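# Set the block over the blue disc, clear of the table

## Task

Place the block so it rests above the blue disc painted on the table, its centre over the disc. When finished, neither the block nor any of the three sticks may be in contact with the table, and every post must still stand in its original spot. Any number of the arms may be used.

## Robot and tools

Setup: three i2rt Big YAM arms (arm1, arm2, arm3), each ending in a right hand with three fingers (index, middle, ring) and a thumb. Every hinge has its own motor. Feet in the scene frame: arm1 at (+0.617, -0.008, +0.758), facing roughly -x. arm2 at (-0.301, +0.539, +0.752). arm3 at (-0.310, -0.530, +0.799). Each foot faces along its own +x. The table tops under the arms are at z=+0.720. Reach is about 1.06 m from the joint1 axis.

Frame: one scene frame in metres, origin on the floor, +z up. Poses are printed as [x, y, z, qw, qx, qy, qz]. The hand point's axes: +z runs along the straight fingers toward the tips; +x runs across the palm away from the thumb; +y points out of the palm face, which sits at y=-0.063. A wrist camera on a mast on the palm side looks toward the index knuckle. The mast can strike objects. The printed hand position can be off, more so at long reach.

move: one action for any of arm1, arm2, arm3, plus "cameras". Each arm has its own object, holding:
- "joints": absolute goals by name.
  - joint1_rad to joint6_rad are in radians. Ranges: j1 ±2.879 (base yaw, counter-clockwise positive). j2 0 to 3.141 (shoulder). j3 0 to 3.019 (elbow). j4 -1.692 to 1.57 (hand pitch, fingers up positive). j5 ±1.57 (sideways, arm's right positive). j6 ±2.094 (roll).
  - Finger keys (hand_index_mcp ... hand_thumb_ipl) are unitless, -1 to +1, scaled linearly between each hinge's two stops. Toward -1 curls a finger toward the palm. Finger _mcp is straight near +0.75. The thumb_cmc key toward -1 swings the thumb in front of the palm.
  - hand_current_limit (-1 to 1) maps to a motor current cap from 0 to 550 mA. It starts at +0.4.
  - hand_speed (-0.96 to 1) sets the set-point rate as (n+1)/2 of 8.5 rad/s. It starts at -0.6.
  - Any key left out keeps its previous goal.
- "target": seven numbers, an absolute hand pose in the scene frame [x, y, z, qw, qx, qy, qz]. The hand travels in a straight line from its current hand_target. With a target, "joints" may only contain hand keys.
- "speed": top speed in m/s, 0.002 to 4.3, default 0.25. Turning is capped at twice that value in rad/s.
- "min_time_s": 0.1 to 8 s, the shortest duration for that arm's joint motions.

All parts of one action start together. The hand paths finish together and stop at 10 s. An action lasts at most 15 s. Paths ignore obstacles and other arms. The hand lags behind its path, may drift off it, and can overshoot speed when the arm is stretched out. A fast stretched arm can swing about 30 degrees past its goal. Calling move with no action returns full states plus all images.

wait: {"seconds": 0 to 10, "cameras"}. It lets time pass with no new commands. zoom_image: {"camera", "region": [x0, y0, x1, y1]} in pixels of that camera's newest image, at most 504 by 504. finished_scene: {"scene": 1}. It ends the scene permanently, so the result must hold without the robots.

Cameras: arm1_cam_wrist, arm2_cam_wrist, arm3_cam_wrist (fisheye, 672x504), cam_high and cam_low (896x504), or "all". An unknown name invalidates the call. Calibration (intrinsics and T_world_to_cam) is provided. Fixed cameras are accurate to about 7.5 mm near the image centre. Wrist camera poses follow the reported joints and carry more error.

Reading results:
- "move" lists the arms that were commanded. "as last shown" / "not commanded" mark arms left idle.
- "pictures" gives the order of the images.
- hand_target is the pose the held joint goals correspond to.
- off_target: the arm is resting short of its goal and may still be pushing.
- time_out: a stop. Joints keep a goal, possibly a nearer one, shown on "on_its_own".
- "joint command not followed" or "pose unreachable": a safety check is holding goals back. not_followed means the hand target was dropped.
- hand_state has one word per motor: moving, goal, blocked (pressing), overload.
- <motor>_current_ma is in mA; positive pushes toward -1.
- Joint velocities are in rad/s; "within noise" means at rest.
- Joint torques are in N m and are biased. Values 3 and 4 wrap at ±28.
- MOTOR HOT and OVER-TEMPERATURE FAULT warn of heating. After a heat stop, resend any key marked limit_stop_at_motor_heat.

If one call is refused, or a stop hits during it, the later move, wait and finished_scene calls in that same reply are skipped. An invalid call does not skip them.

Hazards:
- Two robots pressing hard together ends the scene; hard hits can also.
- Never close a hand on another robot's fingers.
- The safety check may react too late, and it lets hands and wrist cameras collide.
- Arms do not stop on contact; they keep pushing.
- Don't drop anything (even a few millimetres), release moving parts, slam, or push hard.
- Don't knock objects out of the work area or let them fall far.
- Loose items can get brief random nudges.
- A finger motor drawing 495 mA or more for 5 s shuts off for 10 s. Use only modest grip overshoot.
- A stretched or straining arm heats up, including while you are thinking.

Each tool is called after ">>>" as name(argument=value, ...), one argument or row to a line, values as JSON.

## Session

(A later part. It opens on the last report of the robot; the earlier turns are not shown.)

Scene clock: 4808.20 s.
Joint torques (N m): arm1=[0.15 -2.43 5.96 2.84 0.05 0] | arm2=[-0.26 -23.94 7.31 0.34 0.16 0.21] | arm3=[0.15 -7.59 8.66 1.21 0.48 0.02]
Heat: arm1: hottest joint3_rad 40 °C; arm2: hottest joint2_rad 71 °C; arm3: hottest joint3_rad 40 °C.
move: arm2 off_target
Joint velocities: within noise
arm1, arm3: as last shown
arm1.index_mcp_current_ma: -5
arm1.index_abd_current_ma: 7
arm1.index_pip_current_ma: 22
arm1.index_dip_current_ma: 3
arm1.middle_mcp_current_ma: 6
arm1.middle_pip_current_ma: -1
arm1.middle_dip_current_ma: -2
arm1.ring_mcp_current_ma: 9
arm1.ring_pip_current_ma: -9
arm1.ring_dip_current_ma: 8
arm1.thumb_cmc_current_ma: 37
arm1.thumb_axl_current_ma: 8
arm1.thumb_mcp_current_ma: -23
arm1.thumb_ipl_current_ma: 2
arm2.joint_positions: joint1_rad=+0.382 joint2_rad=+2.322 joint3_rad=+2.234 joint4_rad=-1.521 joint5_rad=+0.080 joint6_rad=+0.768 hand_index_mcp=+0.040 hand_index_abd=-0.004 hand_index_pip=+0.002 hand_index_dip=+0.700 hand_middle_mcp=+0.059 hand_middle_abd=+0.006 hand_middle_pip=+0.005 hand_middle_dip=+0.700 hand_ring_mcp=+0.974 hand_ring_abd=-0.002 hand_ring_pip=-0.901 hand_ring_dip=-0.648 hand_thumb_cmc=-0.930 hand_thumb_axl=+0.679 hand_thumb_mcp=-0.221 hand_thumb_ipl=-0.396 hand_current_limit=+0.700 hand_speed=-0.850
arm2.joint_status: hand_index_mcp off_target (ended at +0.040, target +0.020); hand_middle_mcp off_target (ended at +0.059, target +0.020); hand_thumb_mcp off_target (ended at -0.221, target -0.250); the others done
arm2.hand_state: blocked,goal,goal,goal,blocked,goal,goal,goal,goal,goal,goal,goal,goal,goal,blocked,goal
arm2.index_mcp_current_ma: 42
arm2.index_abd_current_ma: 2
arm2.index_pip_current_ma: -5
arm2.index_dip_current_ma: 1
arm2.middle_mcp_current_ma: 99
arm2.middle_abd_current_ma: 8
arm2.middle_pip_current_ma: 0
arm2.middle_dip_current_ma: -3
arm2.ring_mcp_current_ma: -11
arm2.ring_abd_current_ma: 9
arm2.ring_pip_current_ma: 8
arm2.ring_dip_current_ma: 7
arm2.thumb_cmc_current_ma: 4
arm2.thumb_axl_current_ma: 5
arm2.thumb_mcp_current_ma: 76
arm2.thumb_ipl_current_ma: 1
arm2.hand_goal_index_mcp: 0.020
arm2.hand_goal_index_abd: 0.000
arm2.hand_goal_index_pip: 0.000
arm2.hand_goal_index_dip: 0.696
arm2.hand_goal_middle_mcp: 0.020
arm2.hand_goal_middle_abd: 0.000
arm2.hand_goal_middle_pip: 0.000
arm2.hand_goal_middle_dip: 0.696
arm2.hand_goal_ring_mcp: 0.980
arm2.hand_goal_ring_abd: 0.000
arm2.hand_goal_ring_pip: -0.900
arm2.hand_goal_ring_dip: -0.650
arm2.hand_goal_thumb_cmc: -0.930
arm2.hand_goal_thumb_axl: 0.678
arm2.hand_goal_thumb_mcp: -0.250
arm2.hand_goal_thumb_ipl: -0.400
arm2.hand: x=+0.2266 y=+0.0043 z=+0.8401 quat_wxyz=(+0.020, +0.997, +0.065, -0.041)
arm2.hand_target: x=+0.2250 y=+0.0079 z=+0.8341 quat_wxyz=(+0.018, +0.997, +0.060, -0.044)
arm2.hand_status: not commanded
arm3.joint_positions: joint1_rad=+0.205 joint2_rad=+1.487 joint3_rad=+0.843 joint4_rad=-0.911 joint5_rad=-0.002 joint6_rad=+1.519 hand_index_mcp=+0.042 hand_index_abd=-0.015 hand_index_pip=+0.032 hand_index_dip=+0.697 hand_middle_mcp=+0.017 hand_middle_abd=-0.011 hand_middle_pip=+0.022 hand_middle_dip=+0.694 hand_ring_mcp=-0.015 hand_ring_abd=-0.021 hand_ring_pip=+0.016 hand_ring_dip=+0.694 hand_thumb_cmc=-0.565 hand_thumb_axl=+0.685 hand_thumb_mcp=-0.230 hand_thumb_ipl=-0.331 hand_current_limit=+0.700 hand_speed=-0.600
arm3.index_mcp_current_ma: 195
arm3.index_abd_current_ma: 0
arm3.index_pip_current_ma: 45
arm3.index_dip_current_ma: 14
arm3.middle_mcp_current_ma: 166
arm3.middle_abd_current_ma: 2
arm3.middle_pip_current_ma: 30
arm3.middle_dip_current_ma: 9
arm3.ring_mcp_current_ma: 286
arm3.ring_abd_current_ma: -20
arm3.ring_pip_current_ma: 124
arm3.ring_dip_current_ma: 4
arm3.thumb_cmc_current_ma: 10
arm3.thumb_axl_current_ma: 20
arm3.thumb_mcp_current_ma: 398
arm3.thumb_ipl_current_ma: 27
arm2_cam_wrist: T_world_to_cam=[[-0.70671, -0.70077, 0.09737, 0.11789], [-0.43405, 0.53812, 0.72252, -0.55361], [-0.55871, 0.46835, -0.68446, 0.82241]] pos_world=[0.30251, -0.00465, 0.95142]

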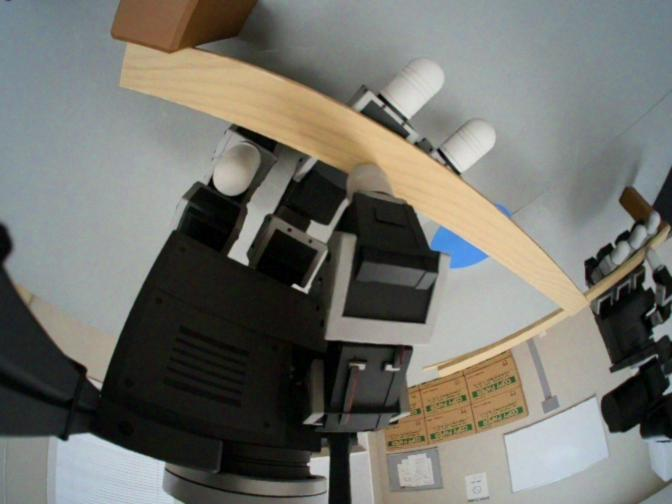

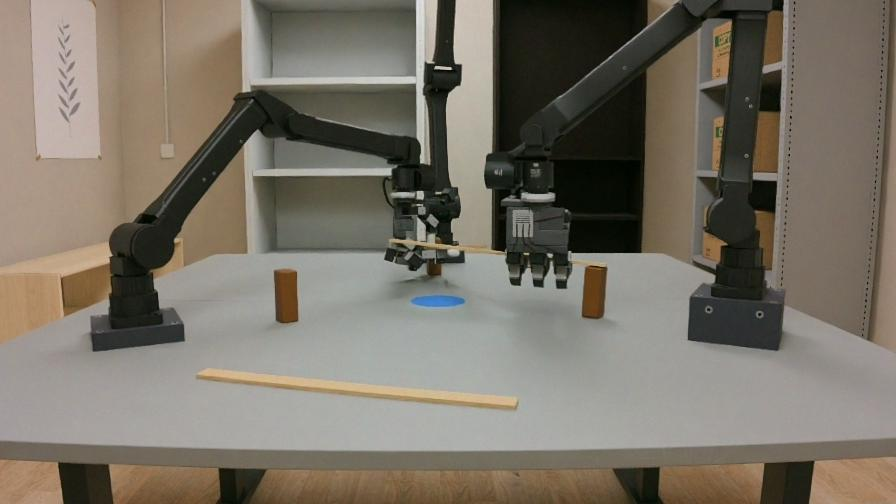

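>>> move(
  arm2={"joints": {"hand_index_mcp": -0.04, "hand_middle_mcp": -0.04, "hand_thumb_mcp": -0.32}},
  cameras=["arm2_cam_wrist", "cam_high"],
)

>>> zoom_image(
  camera="cam_high",
  region=[400, 140, 560, 330],
)

Scene clock: 4817.60 s.
Joint torques (N m): arm1=[0.09 -2.43 5.94 2.82 0.05 0] | arm2=[-0.26 -23.77 7.28 0.38 0.16 0.21] | arm3=[-0.09 -7.47 8.7 1.25 0.47 0.03]
Heat: arm1: hottest joint3_rad 40 °C; arm2: hottest joint2_rad 72 °C; arm3: hottest joint3_rad 40 °C.
move: arm2 off_target
Joint velocities: within noise
arm1, arm3: as last shown
arm1.index_mcp_current_ma: 0
arm1.index_abd_current_ma: 6
arm1.index_pip_current_ma: 16
arm1.middle_mcp_current_ma: 5
arm1.middle_abd_current_ma: 9
arm1.middle_pip_current_ma: 4
arm1.middle_dip_current_ma: -8
arm1.ring_mcp_current_ma: 6
arm1.ring_abd_current_ma: 27
arm1.ring_pip_current_ma: -3
arm1.ring_dip_current_ma: 12
arm1.thumb_cmc_current_ma: 39
arm1.thumb_axl_current_ma: 7
arm1.thumb_mcp_current_ma: -9
arm1.thumb_ipl_current_ma: 1
arm2.joint_positions: joint1_rad=+0.382 joint2_rad=+2.322 joint3_rad=+2.234 joint4_rad=-1.521 joint5_rad=+0.080 joint6_rad=+0.768 hand_index_mcp=+0.030 hand_index_abd=+0.003 hand_index_pip=+0.011 hand_index_dip=+0.696 hand_middle_mcp=+0.058 hand_middle_abd=+0.006 hand_middle_pip=+0.009 hand_middle_dip=+0.700 hand_ring_mcp=+0.974 hand_ring_abd=-0.002 hand_ring_pip=-0.901 hand_ring_dip=-0.648 hand_thumb_cmc=-0.930 hand_thumb_axl=+0.679 hand_thumb_mcp=-0.227 hand_thumb_ipl=-0.392 hand_current_limit=+0.700 hand_speed=-0.850
arm2.joint_status: hand_index_mcp off_target (ended at +0.030, target -0.040); hand_middle_mcp off_target (ended at +0.058, target -0.040); hand_thumb_mcp off_target (ended at -0.227, target -0.320)
arm2.hand_state: blocked,goal,goal,goal,blocked,goal,goal,goal,goal,goal,goal,goal,goal,goal,blocked,goal
arm2.index_mcp_current_ma: 198
arm2.index_abd_current_ma: 7
arm2.index_pip_current_ma: 7
arm2.index_dip_current_ma: -6
arm2.middle_mcp_current_ma: 307
arm2.middle_abd_current_ma: 7
arm2.middle_pip_current_ma: 3
arm2.middle_dip_current_ma: -3
arm2.ring_mcp_current_ma: -13
arm2.ring_abd_current_ma: 7
arm2.ring_pip_current_ma: 7
arm2.ring_dip_current_ma: 6
arm2.thumb_cmc_current_ma: 6
arm2.thumb_axl_current_ma: 4
arm2.thumb_mcp_current_ma: 351
arm2.thumb_ipl_current_ma: 11
arm2.hand_goal_index_mcp: -0.040
arm2.hand_goal_index_abd: 0.000
arm2.hand_goal_index_pip: 0.000
arm2.hand_goal_index_dip: 0.696
arm2.hand_goal_middle_mcp: -0.040
arm2.hand_goal_middle_abd: 0.000
arm2.hand_goal_middle_pip: 0.000
arm2.hand_goal_middle_dip: 0.696
arm2.hand_goal_ring_mcp: 0.980
arm2.hand_goal_ring_abd: 0.000
arm2.hand_goal_ring_pip: -0.900
arm2.hand_goal_ring_dip: -0.650
arm2.hand_goal_thumb_cmc: -0.930
arm2.hand_goal_thumb_axl: 0.678
arm2.hand_goal_thumb_mcp: -0.320
arm2.hand_goal_thumb_ipl: -0.400
arm2.hand: x=+0.2266 y=+0.0043 z=+0.8401 quat_wxyz=(+0.020, +0.997, +0.065, -0.041)
arm2.hand_target: x=+0.2250 y=+0.0079 z=+0.8341 quat_wxyz=(+0.018, +0.997, +0.060, -0.044)
arm2.hand_status: not commanded
arm3.index_mcp_current_ma: 186
arm3.index_abd_current_ma: -2
arm3.index_pip_current_ma: 44
arm3.middle_mcp_current_ma: 195
arm3.middle_abd_current_ma: -5
arm3.middle_pip_current_ma: 27
arm3.middle_dip_current_ma: 20
arm3.ring_mcp_current_ma: 282
arm3.ring_abd_current_ma: -16
arm3.ring_pip_current_ma: 123
arm3.ring_dip_current_ma: -2
arm3.thumb_cmc_current_ma: 0
arm3.thumb_axl_current_ma: 17
arm3.thumb_mcp_current_ma: 409
arm3.thumb_ipl_current_ma: 14
arm2_cam_wrist: T_world_to_cam=[[-0.70671, -0.70077, 0.09737, 0.11789], [-0.43405, 0.53812, 0.72252, -0.55361], [-0.55871, 0.46835, -0.68446, 0.82241]] pos_world=[0.30251, -0.00465, 0.95142]

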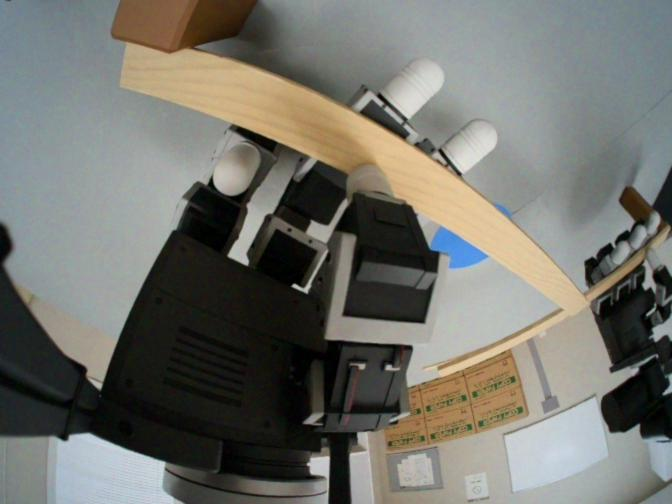

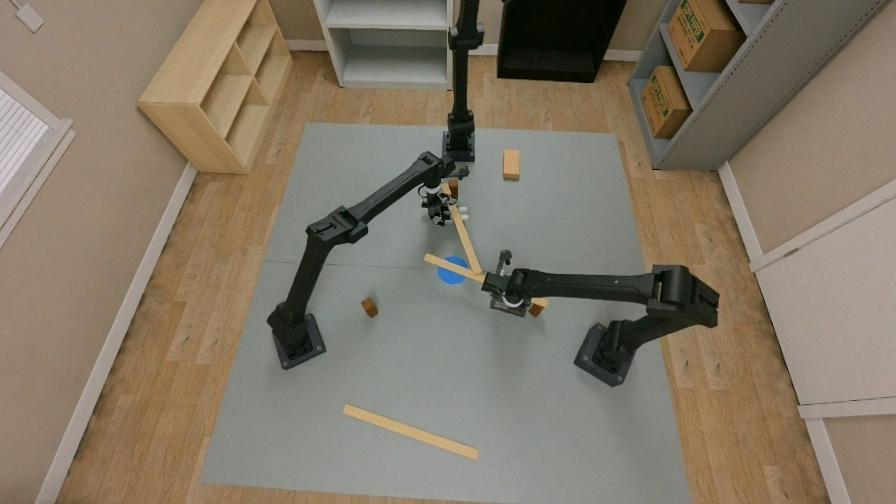

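Scaled by 2.653 from the camera's image (finer frame: 1280x720).

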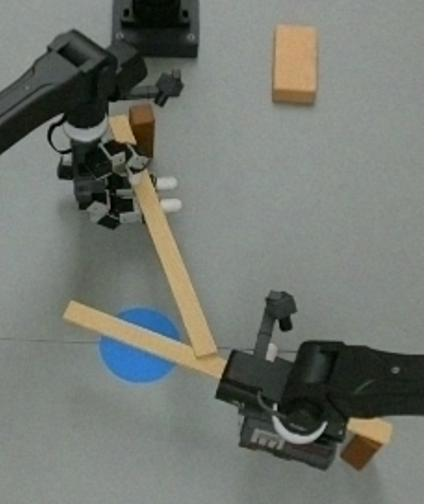

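>>> move(
  arm2={"target": [0.226, 0.010, 0.910, 0.018, 0.997, 0.062, -0.044], "speed": 0.08},
  cameras=["arm2_cam_wrist", "cam_high", "cam_low"],
)

>>> zoom_image(
  camera="cam_high",
  region=[400, 140, 560, 330],
)

>>> zoom_image(
  camera="cam_low",
  region=[370, 180, 520, 280],
)

Scene clock: 4828.00 s.
Joint torques (N m): arm1=[0.15 -2.43 5.96 2.82 0.05 -0.01] | arm2=[0.03 -23.53 12.15 -0.35 0.16 0.19] | arm3=[-0.15 -7.65 8.66 1.22 0.47 0.03]
Heat: arm1: hottest joint3_rad 40 °C; arm2: hottest joint2_rad 72 °C; arm3: hottest joint3_rad 40 °C.
move: arm2 off_target
Joint velocities: within noise
arm1, arm3: as last shown
arm1.index_mcp_current_ma: -5
arm1.index_abd_current_ma: 8
arm1.index_pip_current_ma: 18
arm1.index_dip_current_ma: 7
arm1.middle_mcp_current_ma: 4
arm1.middle_abd_current_ma: 11
arm1.middle_pip_current_ma: 2
arm1.middle_dip_current_ma: -1
arm1.ring_mcp_current_ma: 5
arm1.ring_abd_current_ma: 35
arm1.ring_pip_current_ma: -5
arm1.ring_dip_current_ma: 9
arm1.thumb_cmc_current_ma: 35
arm1.thumb_axl_current_ma: 5
arm1.thumb_mcp_current_ma: -11
arm1.thumb_ipl_current_ma: -1
arm2.joint_positions: joint1_rad=+0.382 joint2_rad=+2.317 joint3_rad=+2.348 joint4_rad=-1.695 joint5_rad=+0.080 joint6_rad=+0.768 hand_index_mcp=+0.033 hand_index_abd=+0.007 hand_index_pip=+0.026 hand_index_dip=+0.694 hand_middle_mcp=+0.046 hand_middle_abd=+0.006 hand_middle_pip=+0.009 hand_middle_dip=+0.698 hand_ring_mcp=+0.974 hand_ring_abd=-0.002 hand_ring_pip=-0.901 hand_ring_dip=-0.648 hand_thumb_cmc=-0.930 hand_thumb_axl=+0.681 hand_thumb_mcp=-0.229 hand_thumb_ipl=-0.393 hand_current_limit=+0.700 hand_speed=-0.850
arm2.joint_status: not commanded
arm2.hand_state: blocked,goal,blocked,goal,blocked,goal,goal,goal,goal,goal,goal,goal,goal,goal,blocked,goal
arm2.index_mcp_current_ma: 210
arm2.index_abd_current_ma: 14
arm2.index_pip_current_ma: 44
arm2.index_dip_current_ma: -10
arm2.middle_mcp_current_ma: 259
arm2.middle_abd_current_ma: 8
arm2.middle_pip_current_ma: 8
arm2.middle_dip_current_ma: -6
arm2.ring_mcp_current_ma: -8
arm2.ring_abd_current_ma: 7
arm2.ring_pip_current_ma: 4
arm2.ring_dip_current_ma: 6
arm2.thumb_cmc_current_ma: 2
arm2.thumb_axl_current_ma: 9
arm2.thumb_mcp_current_ma: 338
arm2.thumb_ipl_current_ma: 8
arm2.hand_goal_index_mcp: -0.040
arm2.hand_goal_index_abd: 0.000
arm2.hand_goal_index_pip: 0.000
arm2.hand_goal_index_dip: 0.696
arm2.hand_goal_middle_mcp: -0.040
arm2.hand_goal_middle_abd: 0.000
arm2.hand_goal_middle_pip: 0.000
arm2.hand_goal_middle_dip: 0.696
arm2.hand_goal_ring_mcp: 0.980
arm2.hand_goal_ring_abd: 0.000
arm2.hand_goal_ring_pip: -0.900
arm2.hand_goal_ring_dip: -0.650
arm2.hand_goal_thumb_cmc: -0.930
arm2.hand_goal_thumb_axl: 0.678
arm2.hand_goal_thumb_mcp: -0.320
arm2.hand_goal_thumb_ipl: -0.400
arm2.hand: x=+0.2164 y=+0.0129 z=+0.8853 quat_wxyz=(+0.002, +0.996, +0.066, -0.061)
arm2.hand_target: x=+0.2251 y=+0.0107 z=+0.9100 quat_wxyz=(+0.018, +0.997, +0.062, -0.044)
arm2.hand_status: off_target (0.027 m and 2.8 deg from the pose sent, 0.070 m and 0.6 deg at the start)
arm3.joint_positions: joint1_rad=+0.205 joint2_rad=+1.487 joint3_rad=+0.843 joint4_rad=-0.911 joint5_rad=-0.002 joint6_rad=+1.519 hand_index_mcp=+0.043 hand_index_abd=-0.015 hand_index_pip=+0.032 hand_index_dip=+0.697 hand_middle_mcp=+0.017 hand_middle_abd=-0.011 hand_middle_pip=+0.022 hand_middle_dip=+0.694 hand_ring_mcp=-0.016 hand_ring_abd=-0.021 hand_ring_pip=+0.016 hand_ring_dip=+0.694 hand_thumb_cmc=-0.565 hand_thumb_axl=+0.685 hand_thumb_mcp=-0.230 hand_thumb_ipl=-0.331 hand_current_limit=+0.700 hand_speed=-0.600
arm3.index_mcp_current_ma: 184
arm3.index_abd_current_ma: -4
arm3.index_pip_current_ma: 35
arm3.index_dip_current_ma: 5
arm3.middle_mcp_current_ma: 172
arm3.middle_abd_current_ma: 8
arm3.middle_pip_current_ma: 37
arm3.middle_dip_current_ma: 6
arm3.ring_mcp_current_ma: 286
arm3.ring_abd_current_ma: -22
arm3.ring_pip_current_ma: 115
arm3.ring_dip_current_ma: -10
arm3.thumb_cmc_current_ma: -12
arm3.thumb_axl_current_ma: 8
arm3.thumb_mcp_current_ma: 396
arm3.thumb_ipl_current_ma: 26
arm2_cam_wrist: T_world_to_cam=[[-0.70271, -0.70396, 0.10318, 0.10622], [-0.40243, 0.51287, 0.7583, -0.63356], [-0.58673, 0.49134, -0.64369, 0.81342]] pos_world=[0.29693, 0.00004, 0.99306]

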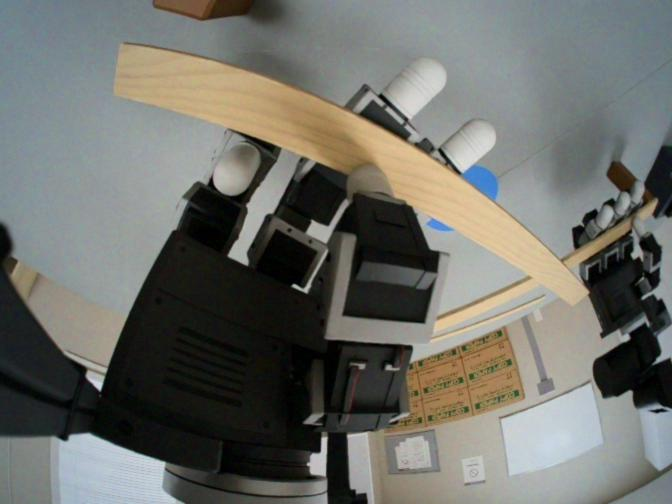

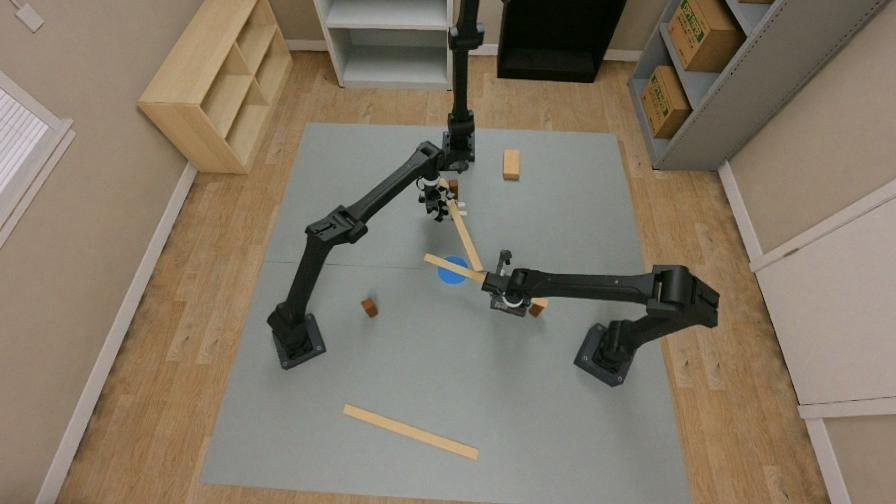

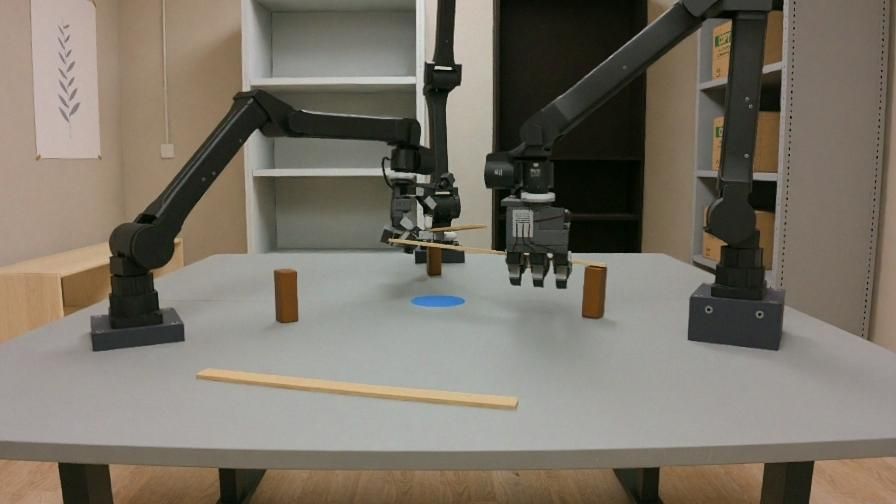

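Scaled by 2.653 from the camera's image (finer frame: 1280x720).

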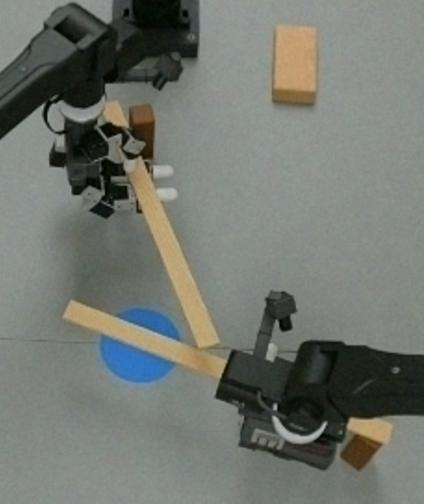

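Scaled by 3.360 from the camera's image (finer frame: 1280x720).

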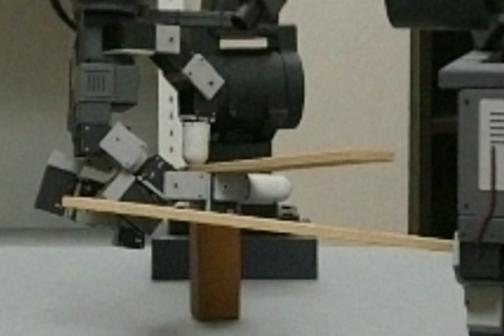

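>>> zoom_image(
  camera="cam_high",
  region=[425, 160, 485, 230],
)

>>> zoom_image(
  camera="cam_low",
  region=[400, 220, 480, 285],
)

>>> zoom_image(
  camera="arm2_cam_wrist",
  region=[100, 0, 300, 150],
)

Scaled by 7.200 from the camera's image (finer frame: 1280x720).

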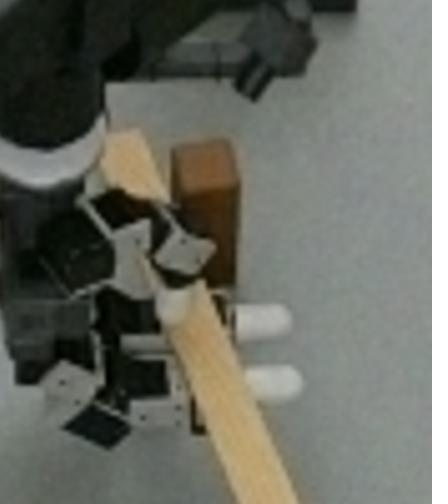

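Scaled by 6.300 from the camera's image (finer frame: 1280x720).

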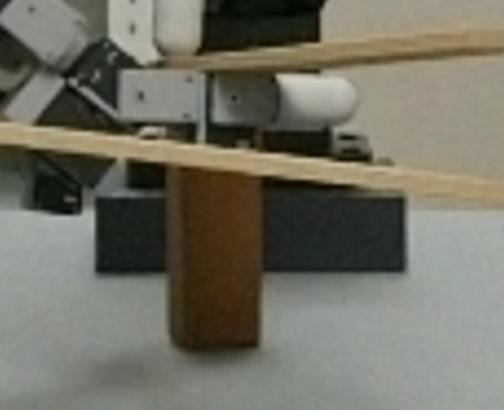

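Scaled by 2.520 from the camera's image (finer frame: 960x720).

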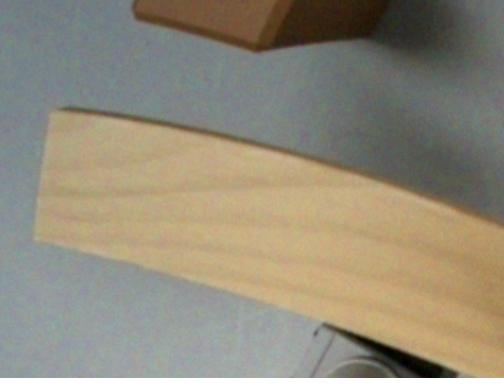

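>>> move(
  arm2={"target": [0.222, 0.012, 0.905, 0.009, 0.9985, 0.035, -0.029], "speed": 0.08},
  cameras=["arm2_cam_wrist", "cam_high", "cam_low"],
)

>>> zoom_image(
  camera="cam_high",
  region=[400, 140, 560, 330],
)

>>> zoom_image(
  camera="cam_low",
  region=[370, 180, 520, 280],
)

Scene clock: 4887.23 s.
Joint torques (N m): arm1=[0.09 -2.43 5.94 2.84 0.05 0] | arm2=[-0.44 -24.82 10.37 0.25 0.12 0.21] | arm3=[-0.09 -7.53 8.7 1.22 0.46 0.03]
Heat: arm1: hottest joint3_rad 40 °C; arm2: hottest joint2_rad 76 °C; arm3: hottest joint3_rad 40 °C.
move: arm2 off_target
Joint velocities: within noise
arm1, arm3: as last shown
arm1.index_mcp_current_ma: -6
arm1.index_abd_current_ma: 5
arm1.index_dip_current_ma: 0
arm1.middle_abd_current_ma: 12
arm1.middle_pip_current_ma: 1
arm1.middle_dip_current_ma: -4
arm1.ring_mcp_current_ma: 12
arm1.ring_abd_current_ma: 30
arm1.ring_pip_current_ma: -3
arm1.ring_dip_current_ma: 4
arm1.thumb_cmc_current_ma: 36
arm1.thumb_axl_current_ma: 13
arm1.thumb_mcp_current_ma: -19
arm2.joint_positions: joint1_rad=+0.382 joint2_rad=+2.317 joint3_rad=+2.348 joint4_rad=-1.688 joint5_rad=+0.046 joint6_rad=+0.811 hand_index_mcp=+0.033 hand_index_abd=+0.007 hand_index_pip=+0.026 hand_index_dip=+0.694 hand_middle_mcp=+0.046 hand_middle_abd=+0.006 hand_middle_pip=+0.009 hand_middle_dip=+0.698 hand_ring_mcp=+0.974 hand_ring_abd=-0.002 hand_ring_pip=-0.901 hand_ring_dip=-0.648 hand_thumb_cmc=-0.930 hand_thumb_axl=+0.681 hand_thumb_mcp=-0.229 hand_thumb_ipl=-0.393 hand_current_limit=+0.700 hand_speed=-0.850
arm2.joint_status: not commanded
arm2.hand_state: blocked,goal,blocked,goal,blocked,goal,goal,goal,goal,goal,goal,goal,goal,goal,blocked,goal
arm2.index_mcp_current_ma: 208
arm2.index_abd_current_ma: 9
arm2.index_pip_current_ma: 45
arm2.index_dip_current_ma: -6
arm2.middle_mcp_current_ma: 260
arm2.middle_abd_current_ma: 7
arm2.middle_pip_current_ma: 5
arm2.middle_dip_current_ma: -5
arm2.ring_mcp_current_ma: -8
arm2.ring_abd_current_ma: 8
arm2.ring_pip_current_ma: 9
arm2.ring_dip_current_ma: 4
arm2.thumb_cmc_current_ma: 6
arm2.thumb_axl_current_ma: 8
arm2.thumb_mcp_current_ma: 340
arm2.thumb_ipl_current_ma: 6
arm2.hand_goal_index_mcp: -0.040
arm2.hand_goal_index_abd: 0.000
arm2.hand_goal_index_pip: 0.000
arm2.hand_goal_index_dip: 0.696
arm2.hand_goal_middle_mcp: -0.040
arm2.hand_goal_middle_abd: 0.000
arm2.hand_goal_middle_pip: 0.000
arm2.hand_goal_middle_dip: 0.696
arm2.hand_goal_ring_mcp: 0.980
arm2.hand_goal_ring_abd: 0.000
arm2.hand_goal_ring_pip: -0.900
arm2.hand_goal_ring_dip: -0.650
arm2.hand_goal_thumb_cmc: -0.930
arm2.hand_goal_thumb_axl: 0.678
arm2.hand_goal_thumb_mcp: -0.320
arm2.hand_goal_thumb_ipl: -0.400
arm2.hand: x=+0.2174 y=+0.0170 z=+0.8829 quat_wxyz=(-0.007, +0.998, +0.044, -0.048)
arm2.hand_target: x=+0.2215 y=+0.0124 z=+0.9050 quat_wxyz=(+0.009, +0.999, +0.035, -0.029)
arm2.hand_status: off_target (0.023 m and 3.0 deg from the pose sent, 0.020 m and 5.2 deg at the start)
arm3.index_abd_current_ma: -30
arm3.index_pip_current_ma: 38
arm3.index_dip_current_ma: 12
arm3.middle_mcp_current_ma: 165
arm3.middle_abd_current_ma: -2
arm3.middle_pip_current_ma: 44
arm3.middle_dip_current_ma: 14
arm3.ring_mcp_current_ma: 282
arm3.ring_abd_current_ma: -23
arm3.ring_pip_current_ma: 108
arm3.ring_dip_current_ma: 1
arm3.thumb_cmc_current_ma: 11
arm3.thumb_axl_current_ma: 11
arm3.thumb_mcp_current_ma: 410
arm3.thumb_ipl_current_ma: 34
arm2_cam_wrist: T_world_to_cam=[[-0.7362, -0.67292, 0.07207, 0.14432], [-0.39917, 0.51775, 0.7567, -0.63285], [-0.54651, 0.52831, -0.64978, 0.80638]] pos_world=[0.29433, -0.00124, 0.99245]

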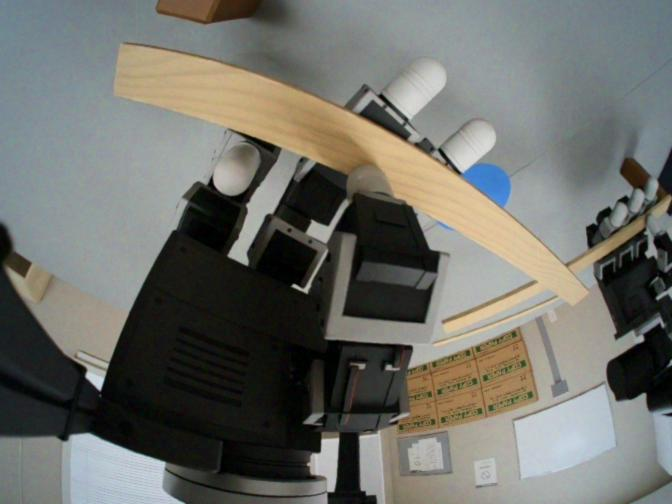

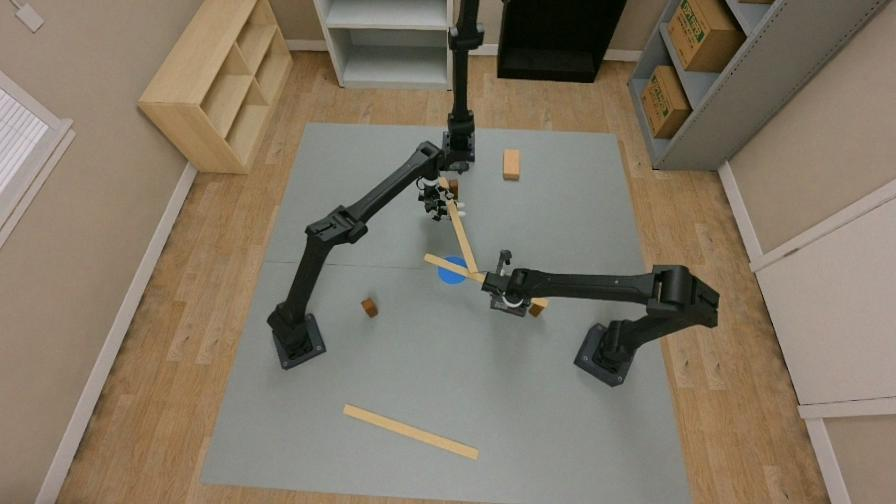

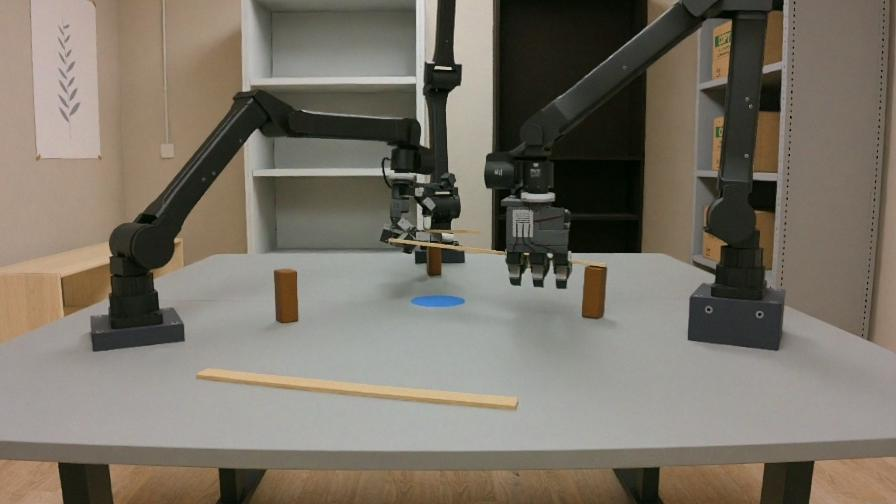

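Scaled by 2.653 from the camera's image (finer frame: 1280x720).

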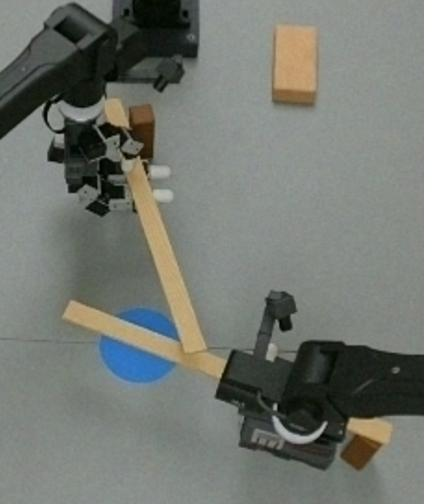

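Scaled by 3.360 from the camera's image (finer frame: 1280x720).

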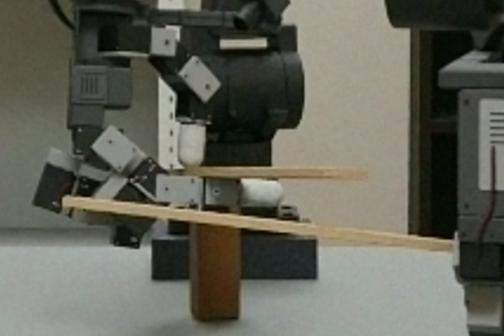

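>>> move(
  arm2={"target": [0.2255, -0.007, 0.900, 0.018, 0.9998, -0.015, -0.016], "speed": 0.08},
  cameras=["arm2_cam_wrist", "cam_high", "cam_low"],
)

>>> zoom_image(
  camera="cam_high",
  region=[400, 140, 560, 330],
)

>>> zoom_image(
  camera="cam_low",
  region=[370, 180, 520, 280],
)

Scene clock: 4897.43 s.
Joint torques (N m): arm1=[0.15 -2.43 5.94 2.82 0.05 0] | arm2=[-1.14 -21.07 12.77 -0.09 0.19 0.21] | arm3=[0.09 -7.53 8.68 1.22 0.47 0.04]
Heat: arm1: hottest joint3_rad 40 °C; arm2: hottest joint2_rad 76 °C; arm3: hottest joint3_rad 40 °C.
move: arm2 off_target
Joint velocities: within noise
arm1, arm3: as last shown
arm1.index_mcp_current_ma: -8
arm1.index_abd_current_ma: 6
arm1.index_pip_current_ma: 20
arm1.index_dip_current_ma: 4
arm1.middle_mcp_current_ma: 5
arm1.middle_abd_current_ma: 15
arm1.middle_pip_current_ma: 3
arm1.middle_dip_current_ma: -3
arm1.ring_abd_current_ma: 31
arm1.ring_pip_current_ma: -5
arm1.ring_dip_current_ma: 11
arm1.thumb_cmc_current_ma: 34
arm1.thumb_axl_current_ma: 9
arm1.thumb_mcp_current_ma: -15
arm1.thumb_ipl_current_ma: 0
arm2.joint_positions: joint1_rad=+0.374 joint2_rad=+2.334 joint3_rad=+2.433 joint4_rad=-1.685 joint5_rad=+0.043 joint6_rad=+0.897 hand_index_mcp=+0.033 hand_index_abd=+0.007 hand_index_pip=+0.026 hand_index_dip=+0.694 hand_middle_mcp=+0.046 hand_middle_abd=+0.006 hand_middle_pip=+0.010 hand_middle_dip=+0.698 hand_ring_mcp=+0.974 hand_ring_abd=-0.002 hand_ring_pip=-0.901 hand_ring_dip=-0.648 hand_thumb_cmc=-0.930 hand_thumb_axl=+0.681 hand_thumb_mcp=-0.229 hand_thumb_ipl=-0.393 hand_current_limit=+0.700 hand_speed=-0.850
arm2.joint_status: not commanded
arm2.hand_state: blocked,goal,blocked,goal,blocked,goal,goal,goal,goal,goal,goal,goal,goal,goal,blocked,goal
arm2.index_mcp_current_ma: 208
arm2.index_abd_current_ma: 9
arm2.index_pip_current_ma: 47
arm2.index_dip_current_ma: -6
arm2.middle_mcp_current_ma: 259
arm2.middle_abd_current_ma: 8
arm2.middle_pip_current_ma: 7
arm2.middle_dip_current_ma: -5
arm2.ring_mcp_current_ma: -13
arm2.ring_abd_current_ma: 9
arm2.ring_pip_current_ma: 4
arm2.ring_dip_current_ma: 6
arm2.thumb_cmc_current_ma: 7
arm2.thumb_axl_current_ma: 8
arm2.thumb_mcp_current_ma: 345
arm2.thumb_ipl_current_ma: 7
arm2.hand_goal_index_mcp: -0.040
arm2.hand_goal_index_abd: 0.000
arm2.hand_goal_index_pip: 0.000
arm2.hand_goal_index_dip: 0.696
arm2.hand_goal_middle_mcp: -0.040
arm2.hand_goal_middle_abd: 0.000
arm2.hand_goal_middle_pip: 0.000
arm2.hand_goal_middle_dip: 0.696
arm2.hand_goal_ring_mcp: 0.980
arm2.hand_goal_ring_abd: 0.000
arm2.hand_goal_ring_pip: -0.900
arm2.hand_goal_ring_dip: -0.650
arm2.hand_goal_thumb_cmc: -0.930
arm2.hand_goal_thumb_axl: 0.678
arm2.hand_goal_thumb_mcp: -0.320
arm2.hand_goal_thumb_ipl: -0.400
arm2.hand: x=+0.2212 y=+0.0029 z=+0.9056 quat_wxyz=(+0.016, +1.000, -0.004, -0.019)
arm2.hand_target: x=+0.2250 y=-0.0065 z=+0.9000 quat_wxyz=(+0.019, +1.000, -0.015, -0.015)
arm2.hand_status: off_target (0.012 m and 1.4 deg from the pose sent, 0.031 m and 8.2 deg at the start)
arm3.index_mcp_current_ma: 189
arm3.index_abd_current_ma: -11
arm3.index_pip_current_ma: 48
arm3.index_dip_current_ma: 4
arm3.middle_mcp_current_ma: 175
arm3.middle_abd_current_ma: -6
arm3.middle_pip_current_ma: 34
arm3.ring_mcp_current_ma: 285
arm3.ring_abd_current_ma: -15
arm3.ring_pip_current_ma: 114
arm3.ring_dip_current_ma: 2
arm3.thumb_cmc_current_ma: 9
arm3.thumb_axl_current_ma: -3
arm3.thumb_mcp_current_ma: 414
arm3.thumb_ipl_current_ma: 27
arm2_cam_wrist: T_world_to_cam=[[-0.79988, -0.59737, 0.05782, 0.1627], [-0.38937, 0.58984, 0.70745, -0.59894], [-0.45671, 0.54336, -0.70439, 0.86029]] pos_world=[0.28984, -0.01697, 1.0203]

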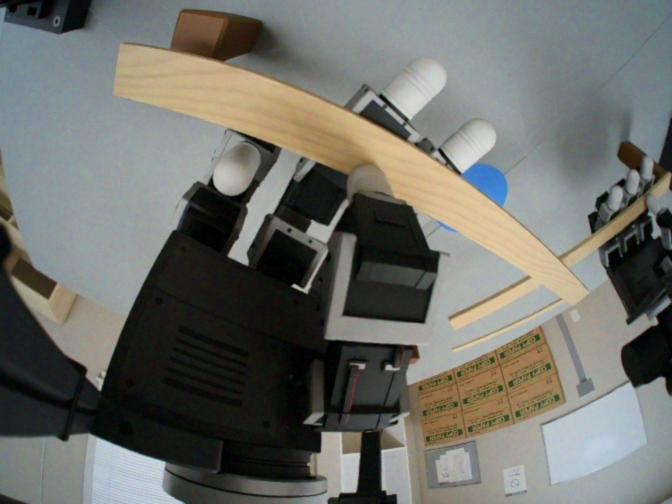

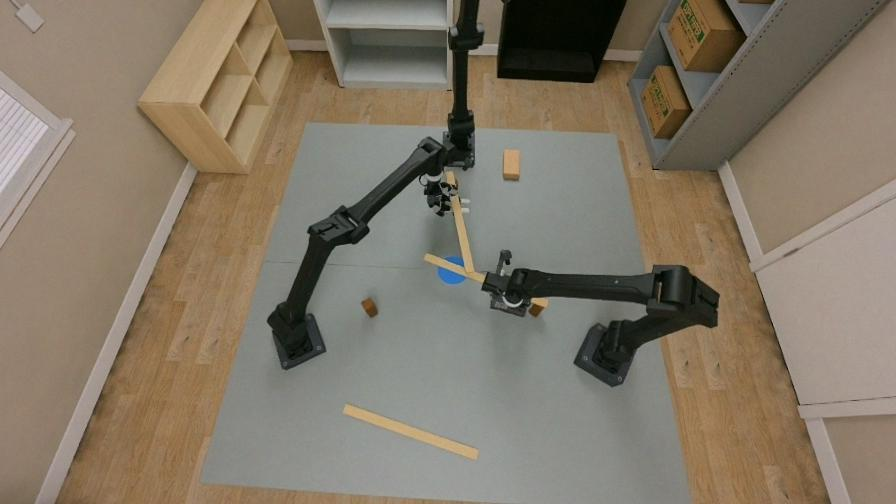

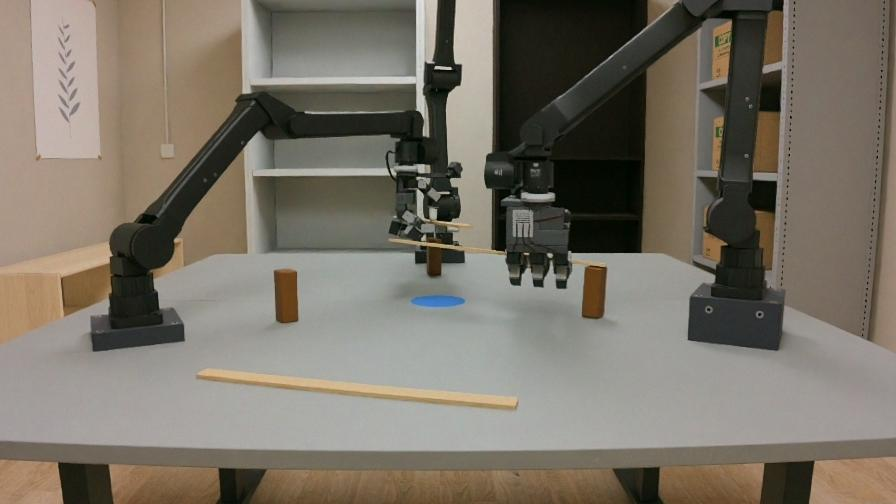

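Scaled by 2.653 from the camera's image (finer frame: 1280x720).

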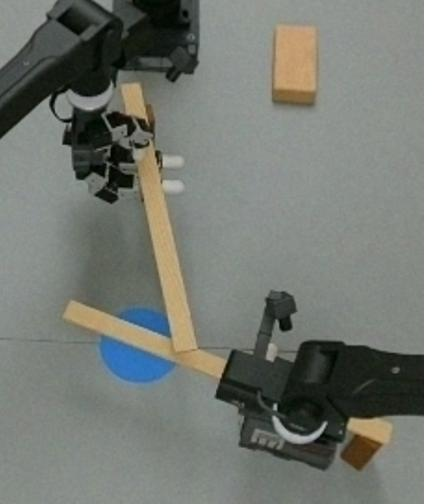

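Scaled by 3.360 from the camera's image (finer frame: 1280x720).

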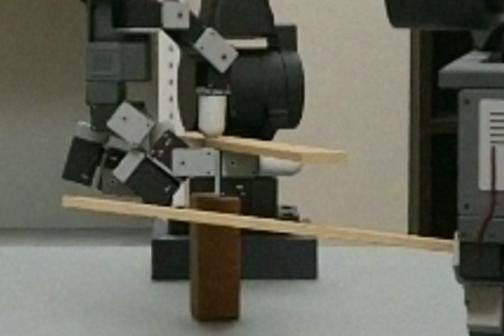

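>>> move(
  arm2={"target": [0.2235, -0.012, 0.850, 0.010, 0.9995, -0.023, -0.034], "speed": 0.06},
  cameras=["arm2_cam_wrist", "cam_high", "cam_low"],
)

>>> zoom_image(
  camera="cam_high",
  region=[400, 140, 560, 330],
)

>>> zoom_image(
  camera="cam_low",
  region=[370, 180, 520, 280],
)

>>> zoom_image(
  camera="arm2_cam_wrist",
  region=[100, 0, 300, 150],
)

Scene clock: 4919.57 s.
Joint torques (N m): arm1=[0.09 -2.43 5.94 2.82 0.04 -0.01] | arm2=[-0.97 -21.83 9.92 0.34 0.36 0.21] | arm3=[-0.15 -7.71 8.69 1.24 0.48 0.01]
Heat: arm1: hottest joint3_rad 40 °C; arm2: hottest joint2_rad 71 °C; arm3: hottest joint3_rad 40 °C.
move: arm2 off_target
Joint velocities: within noise
arm1, arm3: as last shown
arm1.index_mcp_current_ma: -4
arm1.index_abd_current_ma: 2
arm1.index_pip_current_ma: 22
arm1.middle_abd_current_ma: 4
arm1.middle_pip_current_ma: -1
arm1.ring_mcp_current_ma: 6
arm1.ring_abd_current_ma: 28
arm1.ring_pip_current_ma: -10
arm1.ring_dip_current_ma: 7
arm1.thumb_cmc_current_ma: 31
arm1.thumb_axl_current_ma: 11
arm1.thumb_ipl_current_ma: -1
arm2.joint_positions: joint1_rad=+0.372 joint2_rad=+2.386 joint3_rad=+2.433 joint4_rad=-1.649 joint5_rad=+0.047 joint6_rad=+0.911 hand_index_mcp=+0.033 hand_index_abd=+0.007 hand_index_pip=+0.026 hand_index_dip=+0.694 hand_middle_mcp=+0.046 hand_middle_abd=+0.006 hand_middle_pip=+0.010 hand_middle_dip=+0.698 hand_ring_mcp=+0.974 hand_ring_abd=-0.002 hand_ring_pip=-0.901 hand_ring_dip=-0.648 hand_thumb_cmc=-0.930 hand_thumb_axl=+0.681 hand_thumb_mcp=-0.229 hand_thumb_ipl=-0.393 hand_current_limit=+0.700 hand_speed=-0.850
arm2.joint_status: not commanded
arm2.hand_state: blocked,goal,blocked,goal,blocked,goal,goal,goal,goal,goal,goal,goal,goal,goal,blocked,goal
arm2.index_mcp_current_ma: 209
arm2.index_abd_current_ma: 9
arm2.index_pip_current_ma: 46
arm2.index_dip_current_ma: -8
arm2.middle_mcp_current_ma: 261
arm2.middle_abd_current_ma: 11
arm2.middle_pip_current_ma: 6
arm2.middle_dip_current_ma: -5
arm2.ring_mcp_current_ma: -11
arm2.ring_abd_current_ma: 3
arm2.ring_pip_current_ma: 6
arm2.ring_dip_current_ma: 5
arm2.thumb_cmc_current_ma: 5
arm2.thumb_axl_current_ma: 8
arm2.thumb_mcp_current_ma: 340
arm2.thumb_ipl_current_ma: 10
arm2.hand_goal_index_mcp: -0.040
arm2.hand_goal_index_abd: 0.000
arm2.hand_goal_index_pip: 0.000
arm2.hand_goal_index_dip: 0.696
arm2.hand_goal_middle_mcp: -0.040
arm2.hand_goal_middle_abd: 0.000
arm2.hand_goal_middle_pip: 0.000
arm2.hand_goal_middle_dip: 0.696
arm2.hand_goal_ring_mcp: 0.980
arm2.hand_goal_ring_abd: 0.000
arm2.hand_goal_ring_pip: -0.900
arm2.hand_goal_ring_dip: -0.650
arm2.hand_goal_thumb_cmc: -0.930
arm2.hand_goal_thumb_axl: 0.678
arm2.hand_goal_thumb_mcp: -0.320
arm2.hand_goal_thumb_ipl: -0.400
arm2.hand: x=+0.2250 y=-0.0047 z=+0.8692 quat_wxyz=(+0.012, +0.999, -0.012, -0.027)
arm2.hand_target: x=+0.2229 y=-0.0115 z=+0.8502 quat_wxyz=(+0.010, +0.999, -0.023, -0.034)
arm2.hand_status: off_target (0.021 m and 1.5 deg from the pose sent, 0.057 m and 2.8 deg at the start)
arm3.index_mcp_current_ma: 185
arm3.index_abd_current_ma: -4
arm3.index_pip_current_ma: 44
arm3.index_dip_current_ma: -6
arm3.middle_mcp_current_ma: 172
arm3.middle_abd_current_ma: -10
arm3.middle_pip_current_ma: 37
arm3.middle_dip_current_ma: 3
arm3.ring_mcp_current_ma: 291
arm3.ring_abd_current_ma: -18
arm3.ring_pip_current_ma: 101
arm3.ring_dip_current_ma: -7
arm3.thumb_cmc_current_ma: -2
arm3.thumb_axl_current_ma: 21
arm3.thumb_mcp_current_ma: 404
arm3.thumb_ipl_current_ma: 11
arm2_cam_wrist: T_world_to_cam=[[-0.80858, -0.58462, 0.0665, 0.15787], [-0.36884, 0.59167, 0.71686, -0.5801], [-0.45843, 0.55511, -0.69404, 0.83188]] pos_world=[0.29505, -0.02626, 0.98271]

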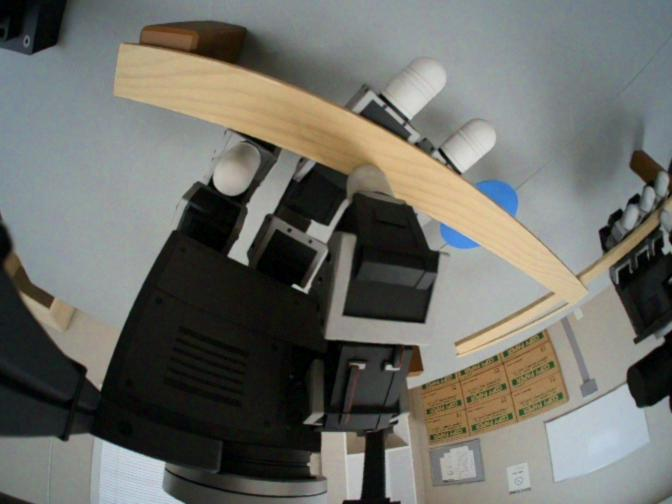

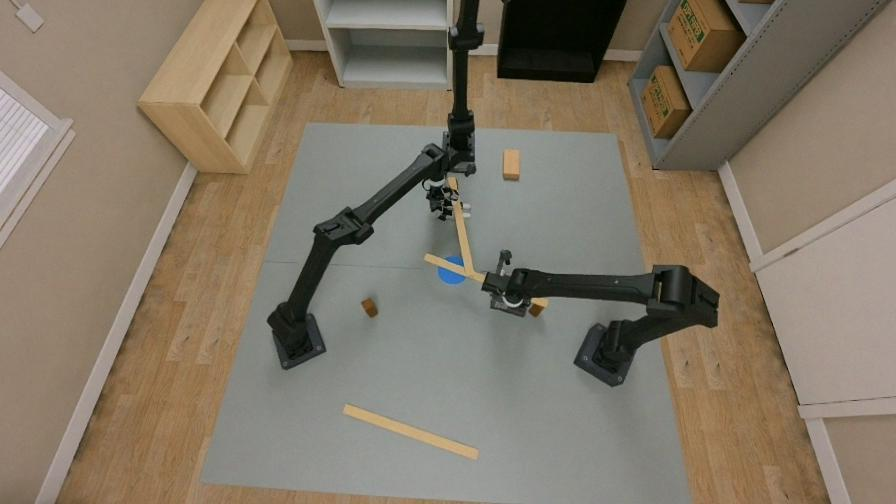

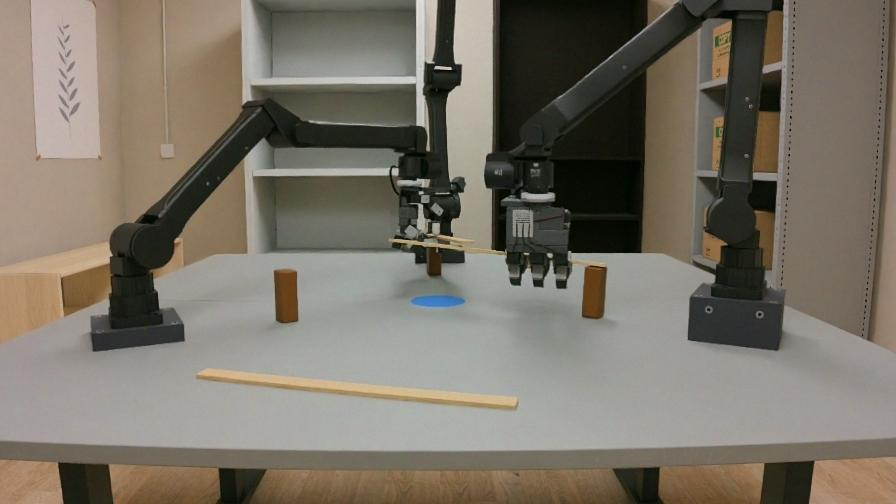

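Scaled by 2.653 from the camera's image (finer frame: 1280x720).

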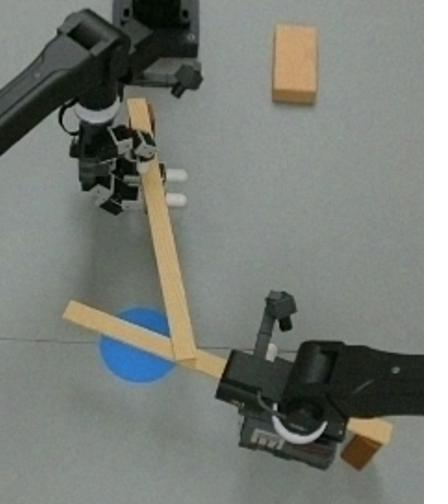

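Scaled by 3.360 from the camera's image (finer frame: 1280x720).

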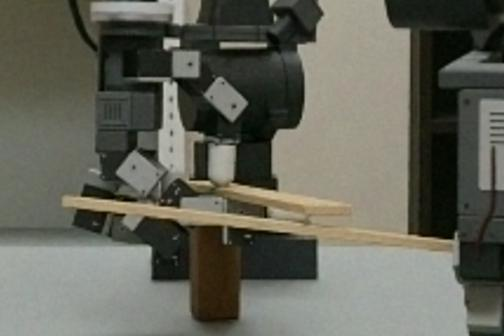

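Scaled by 2.520 from the camera's image (finer frame: 960x720).

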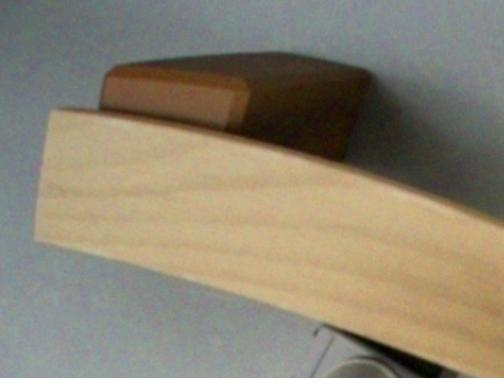

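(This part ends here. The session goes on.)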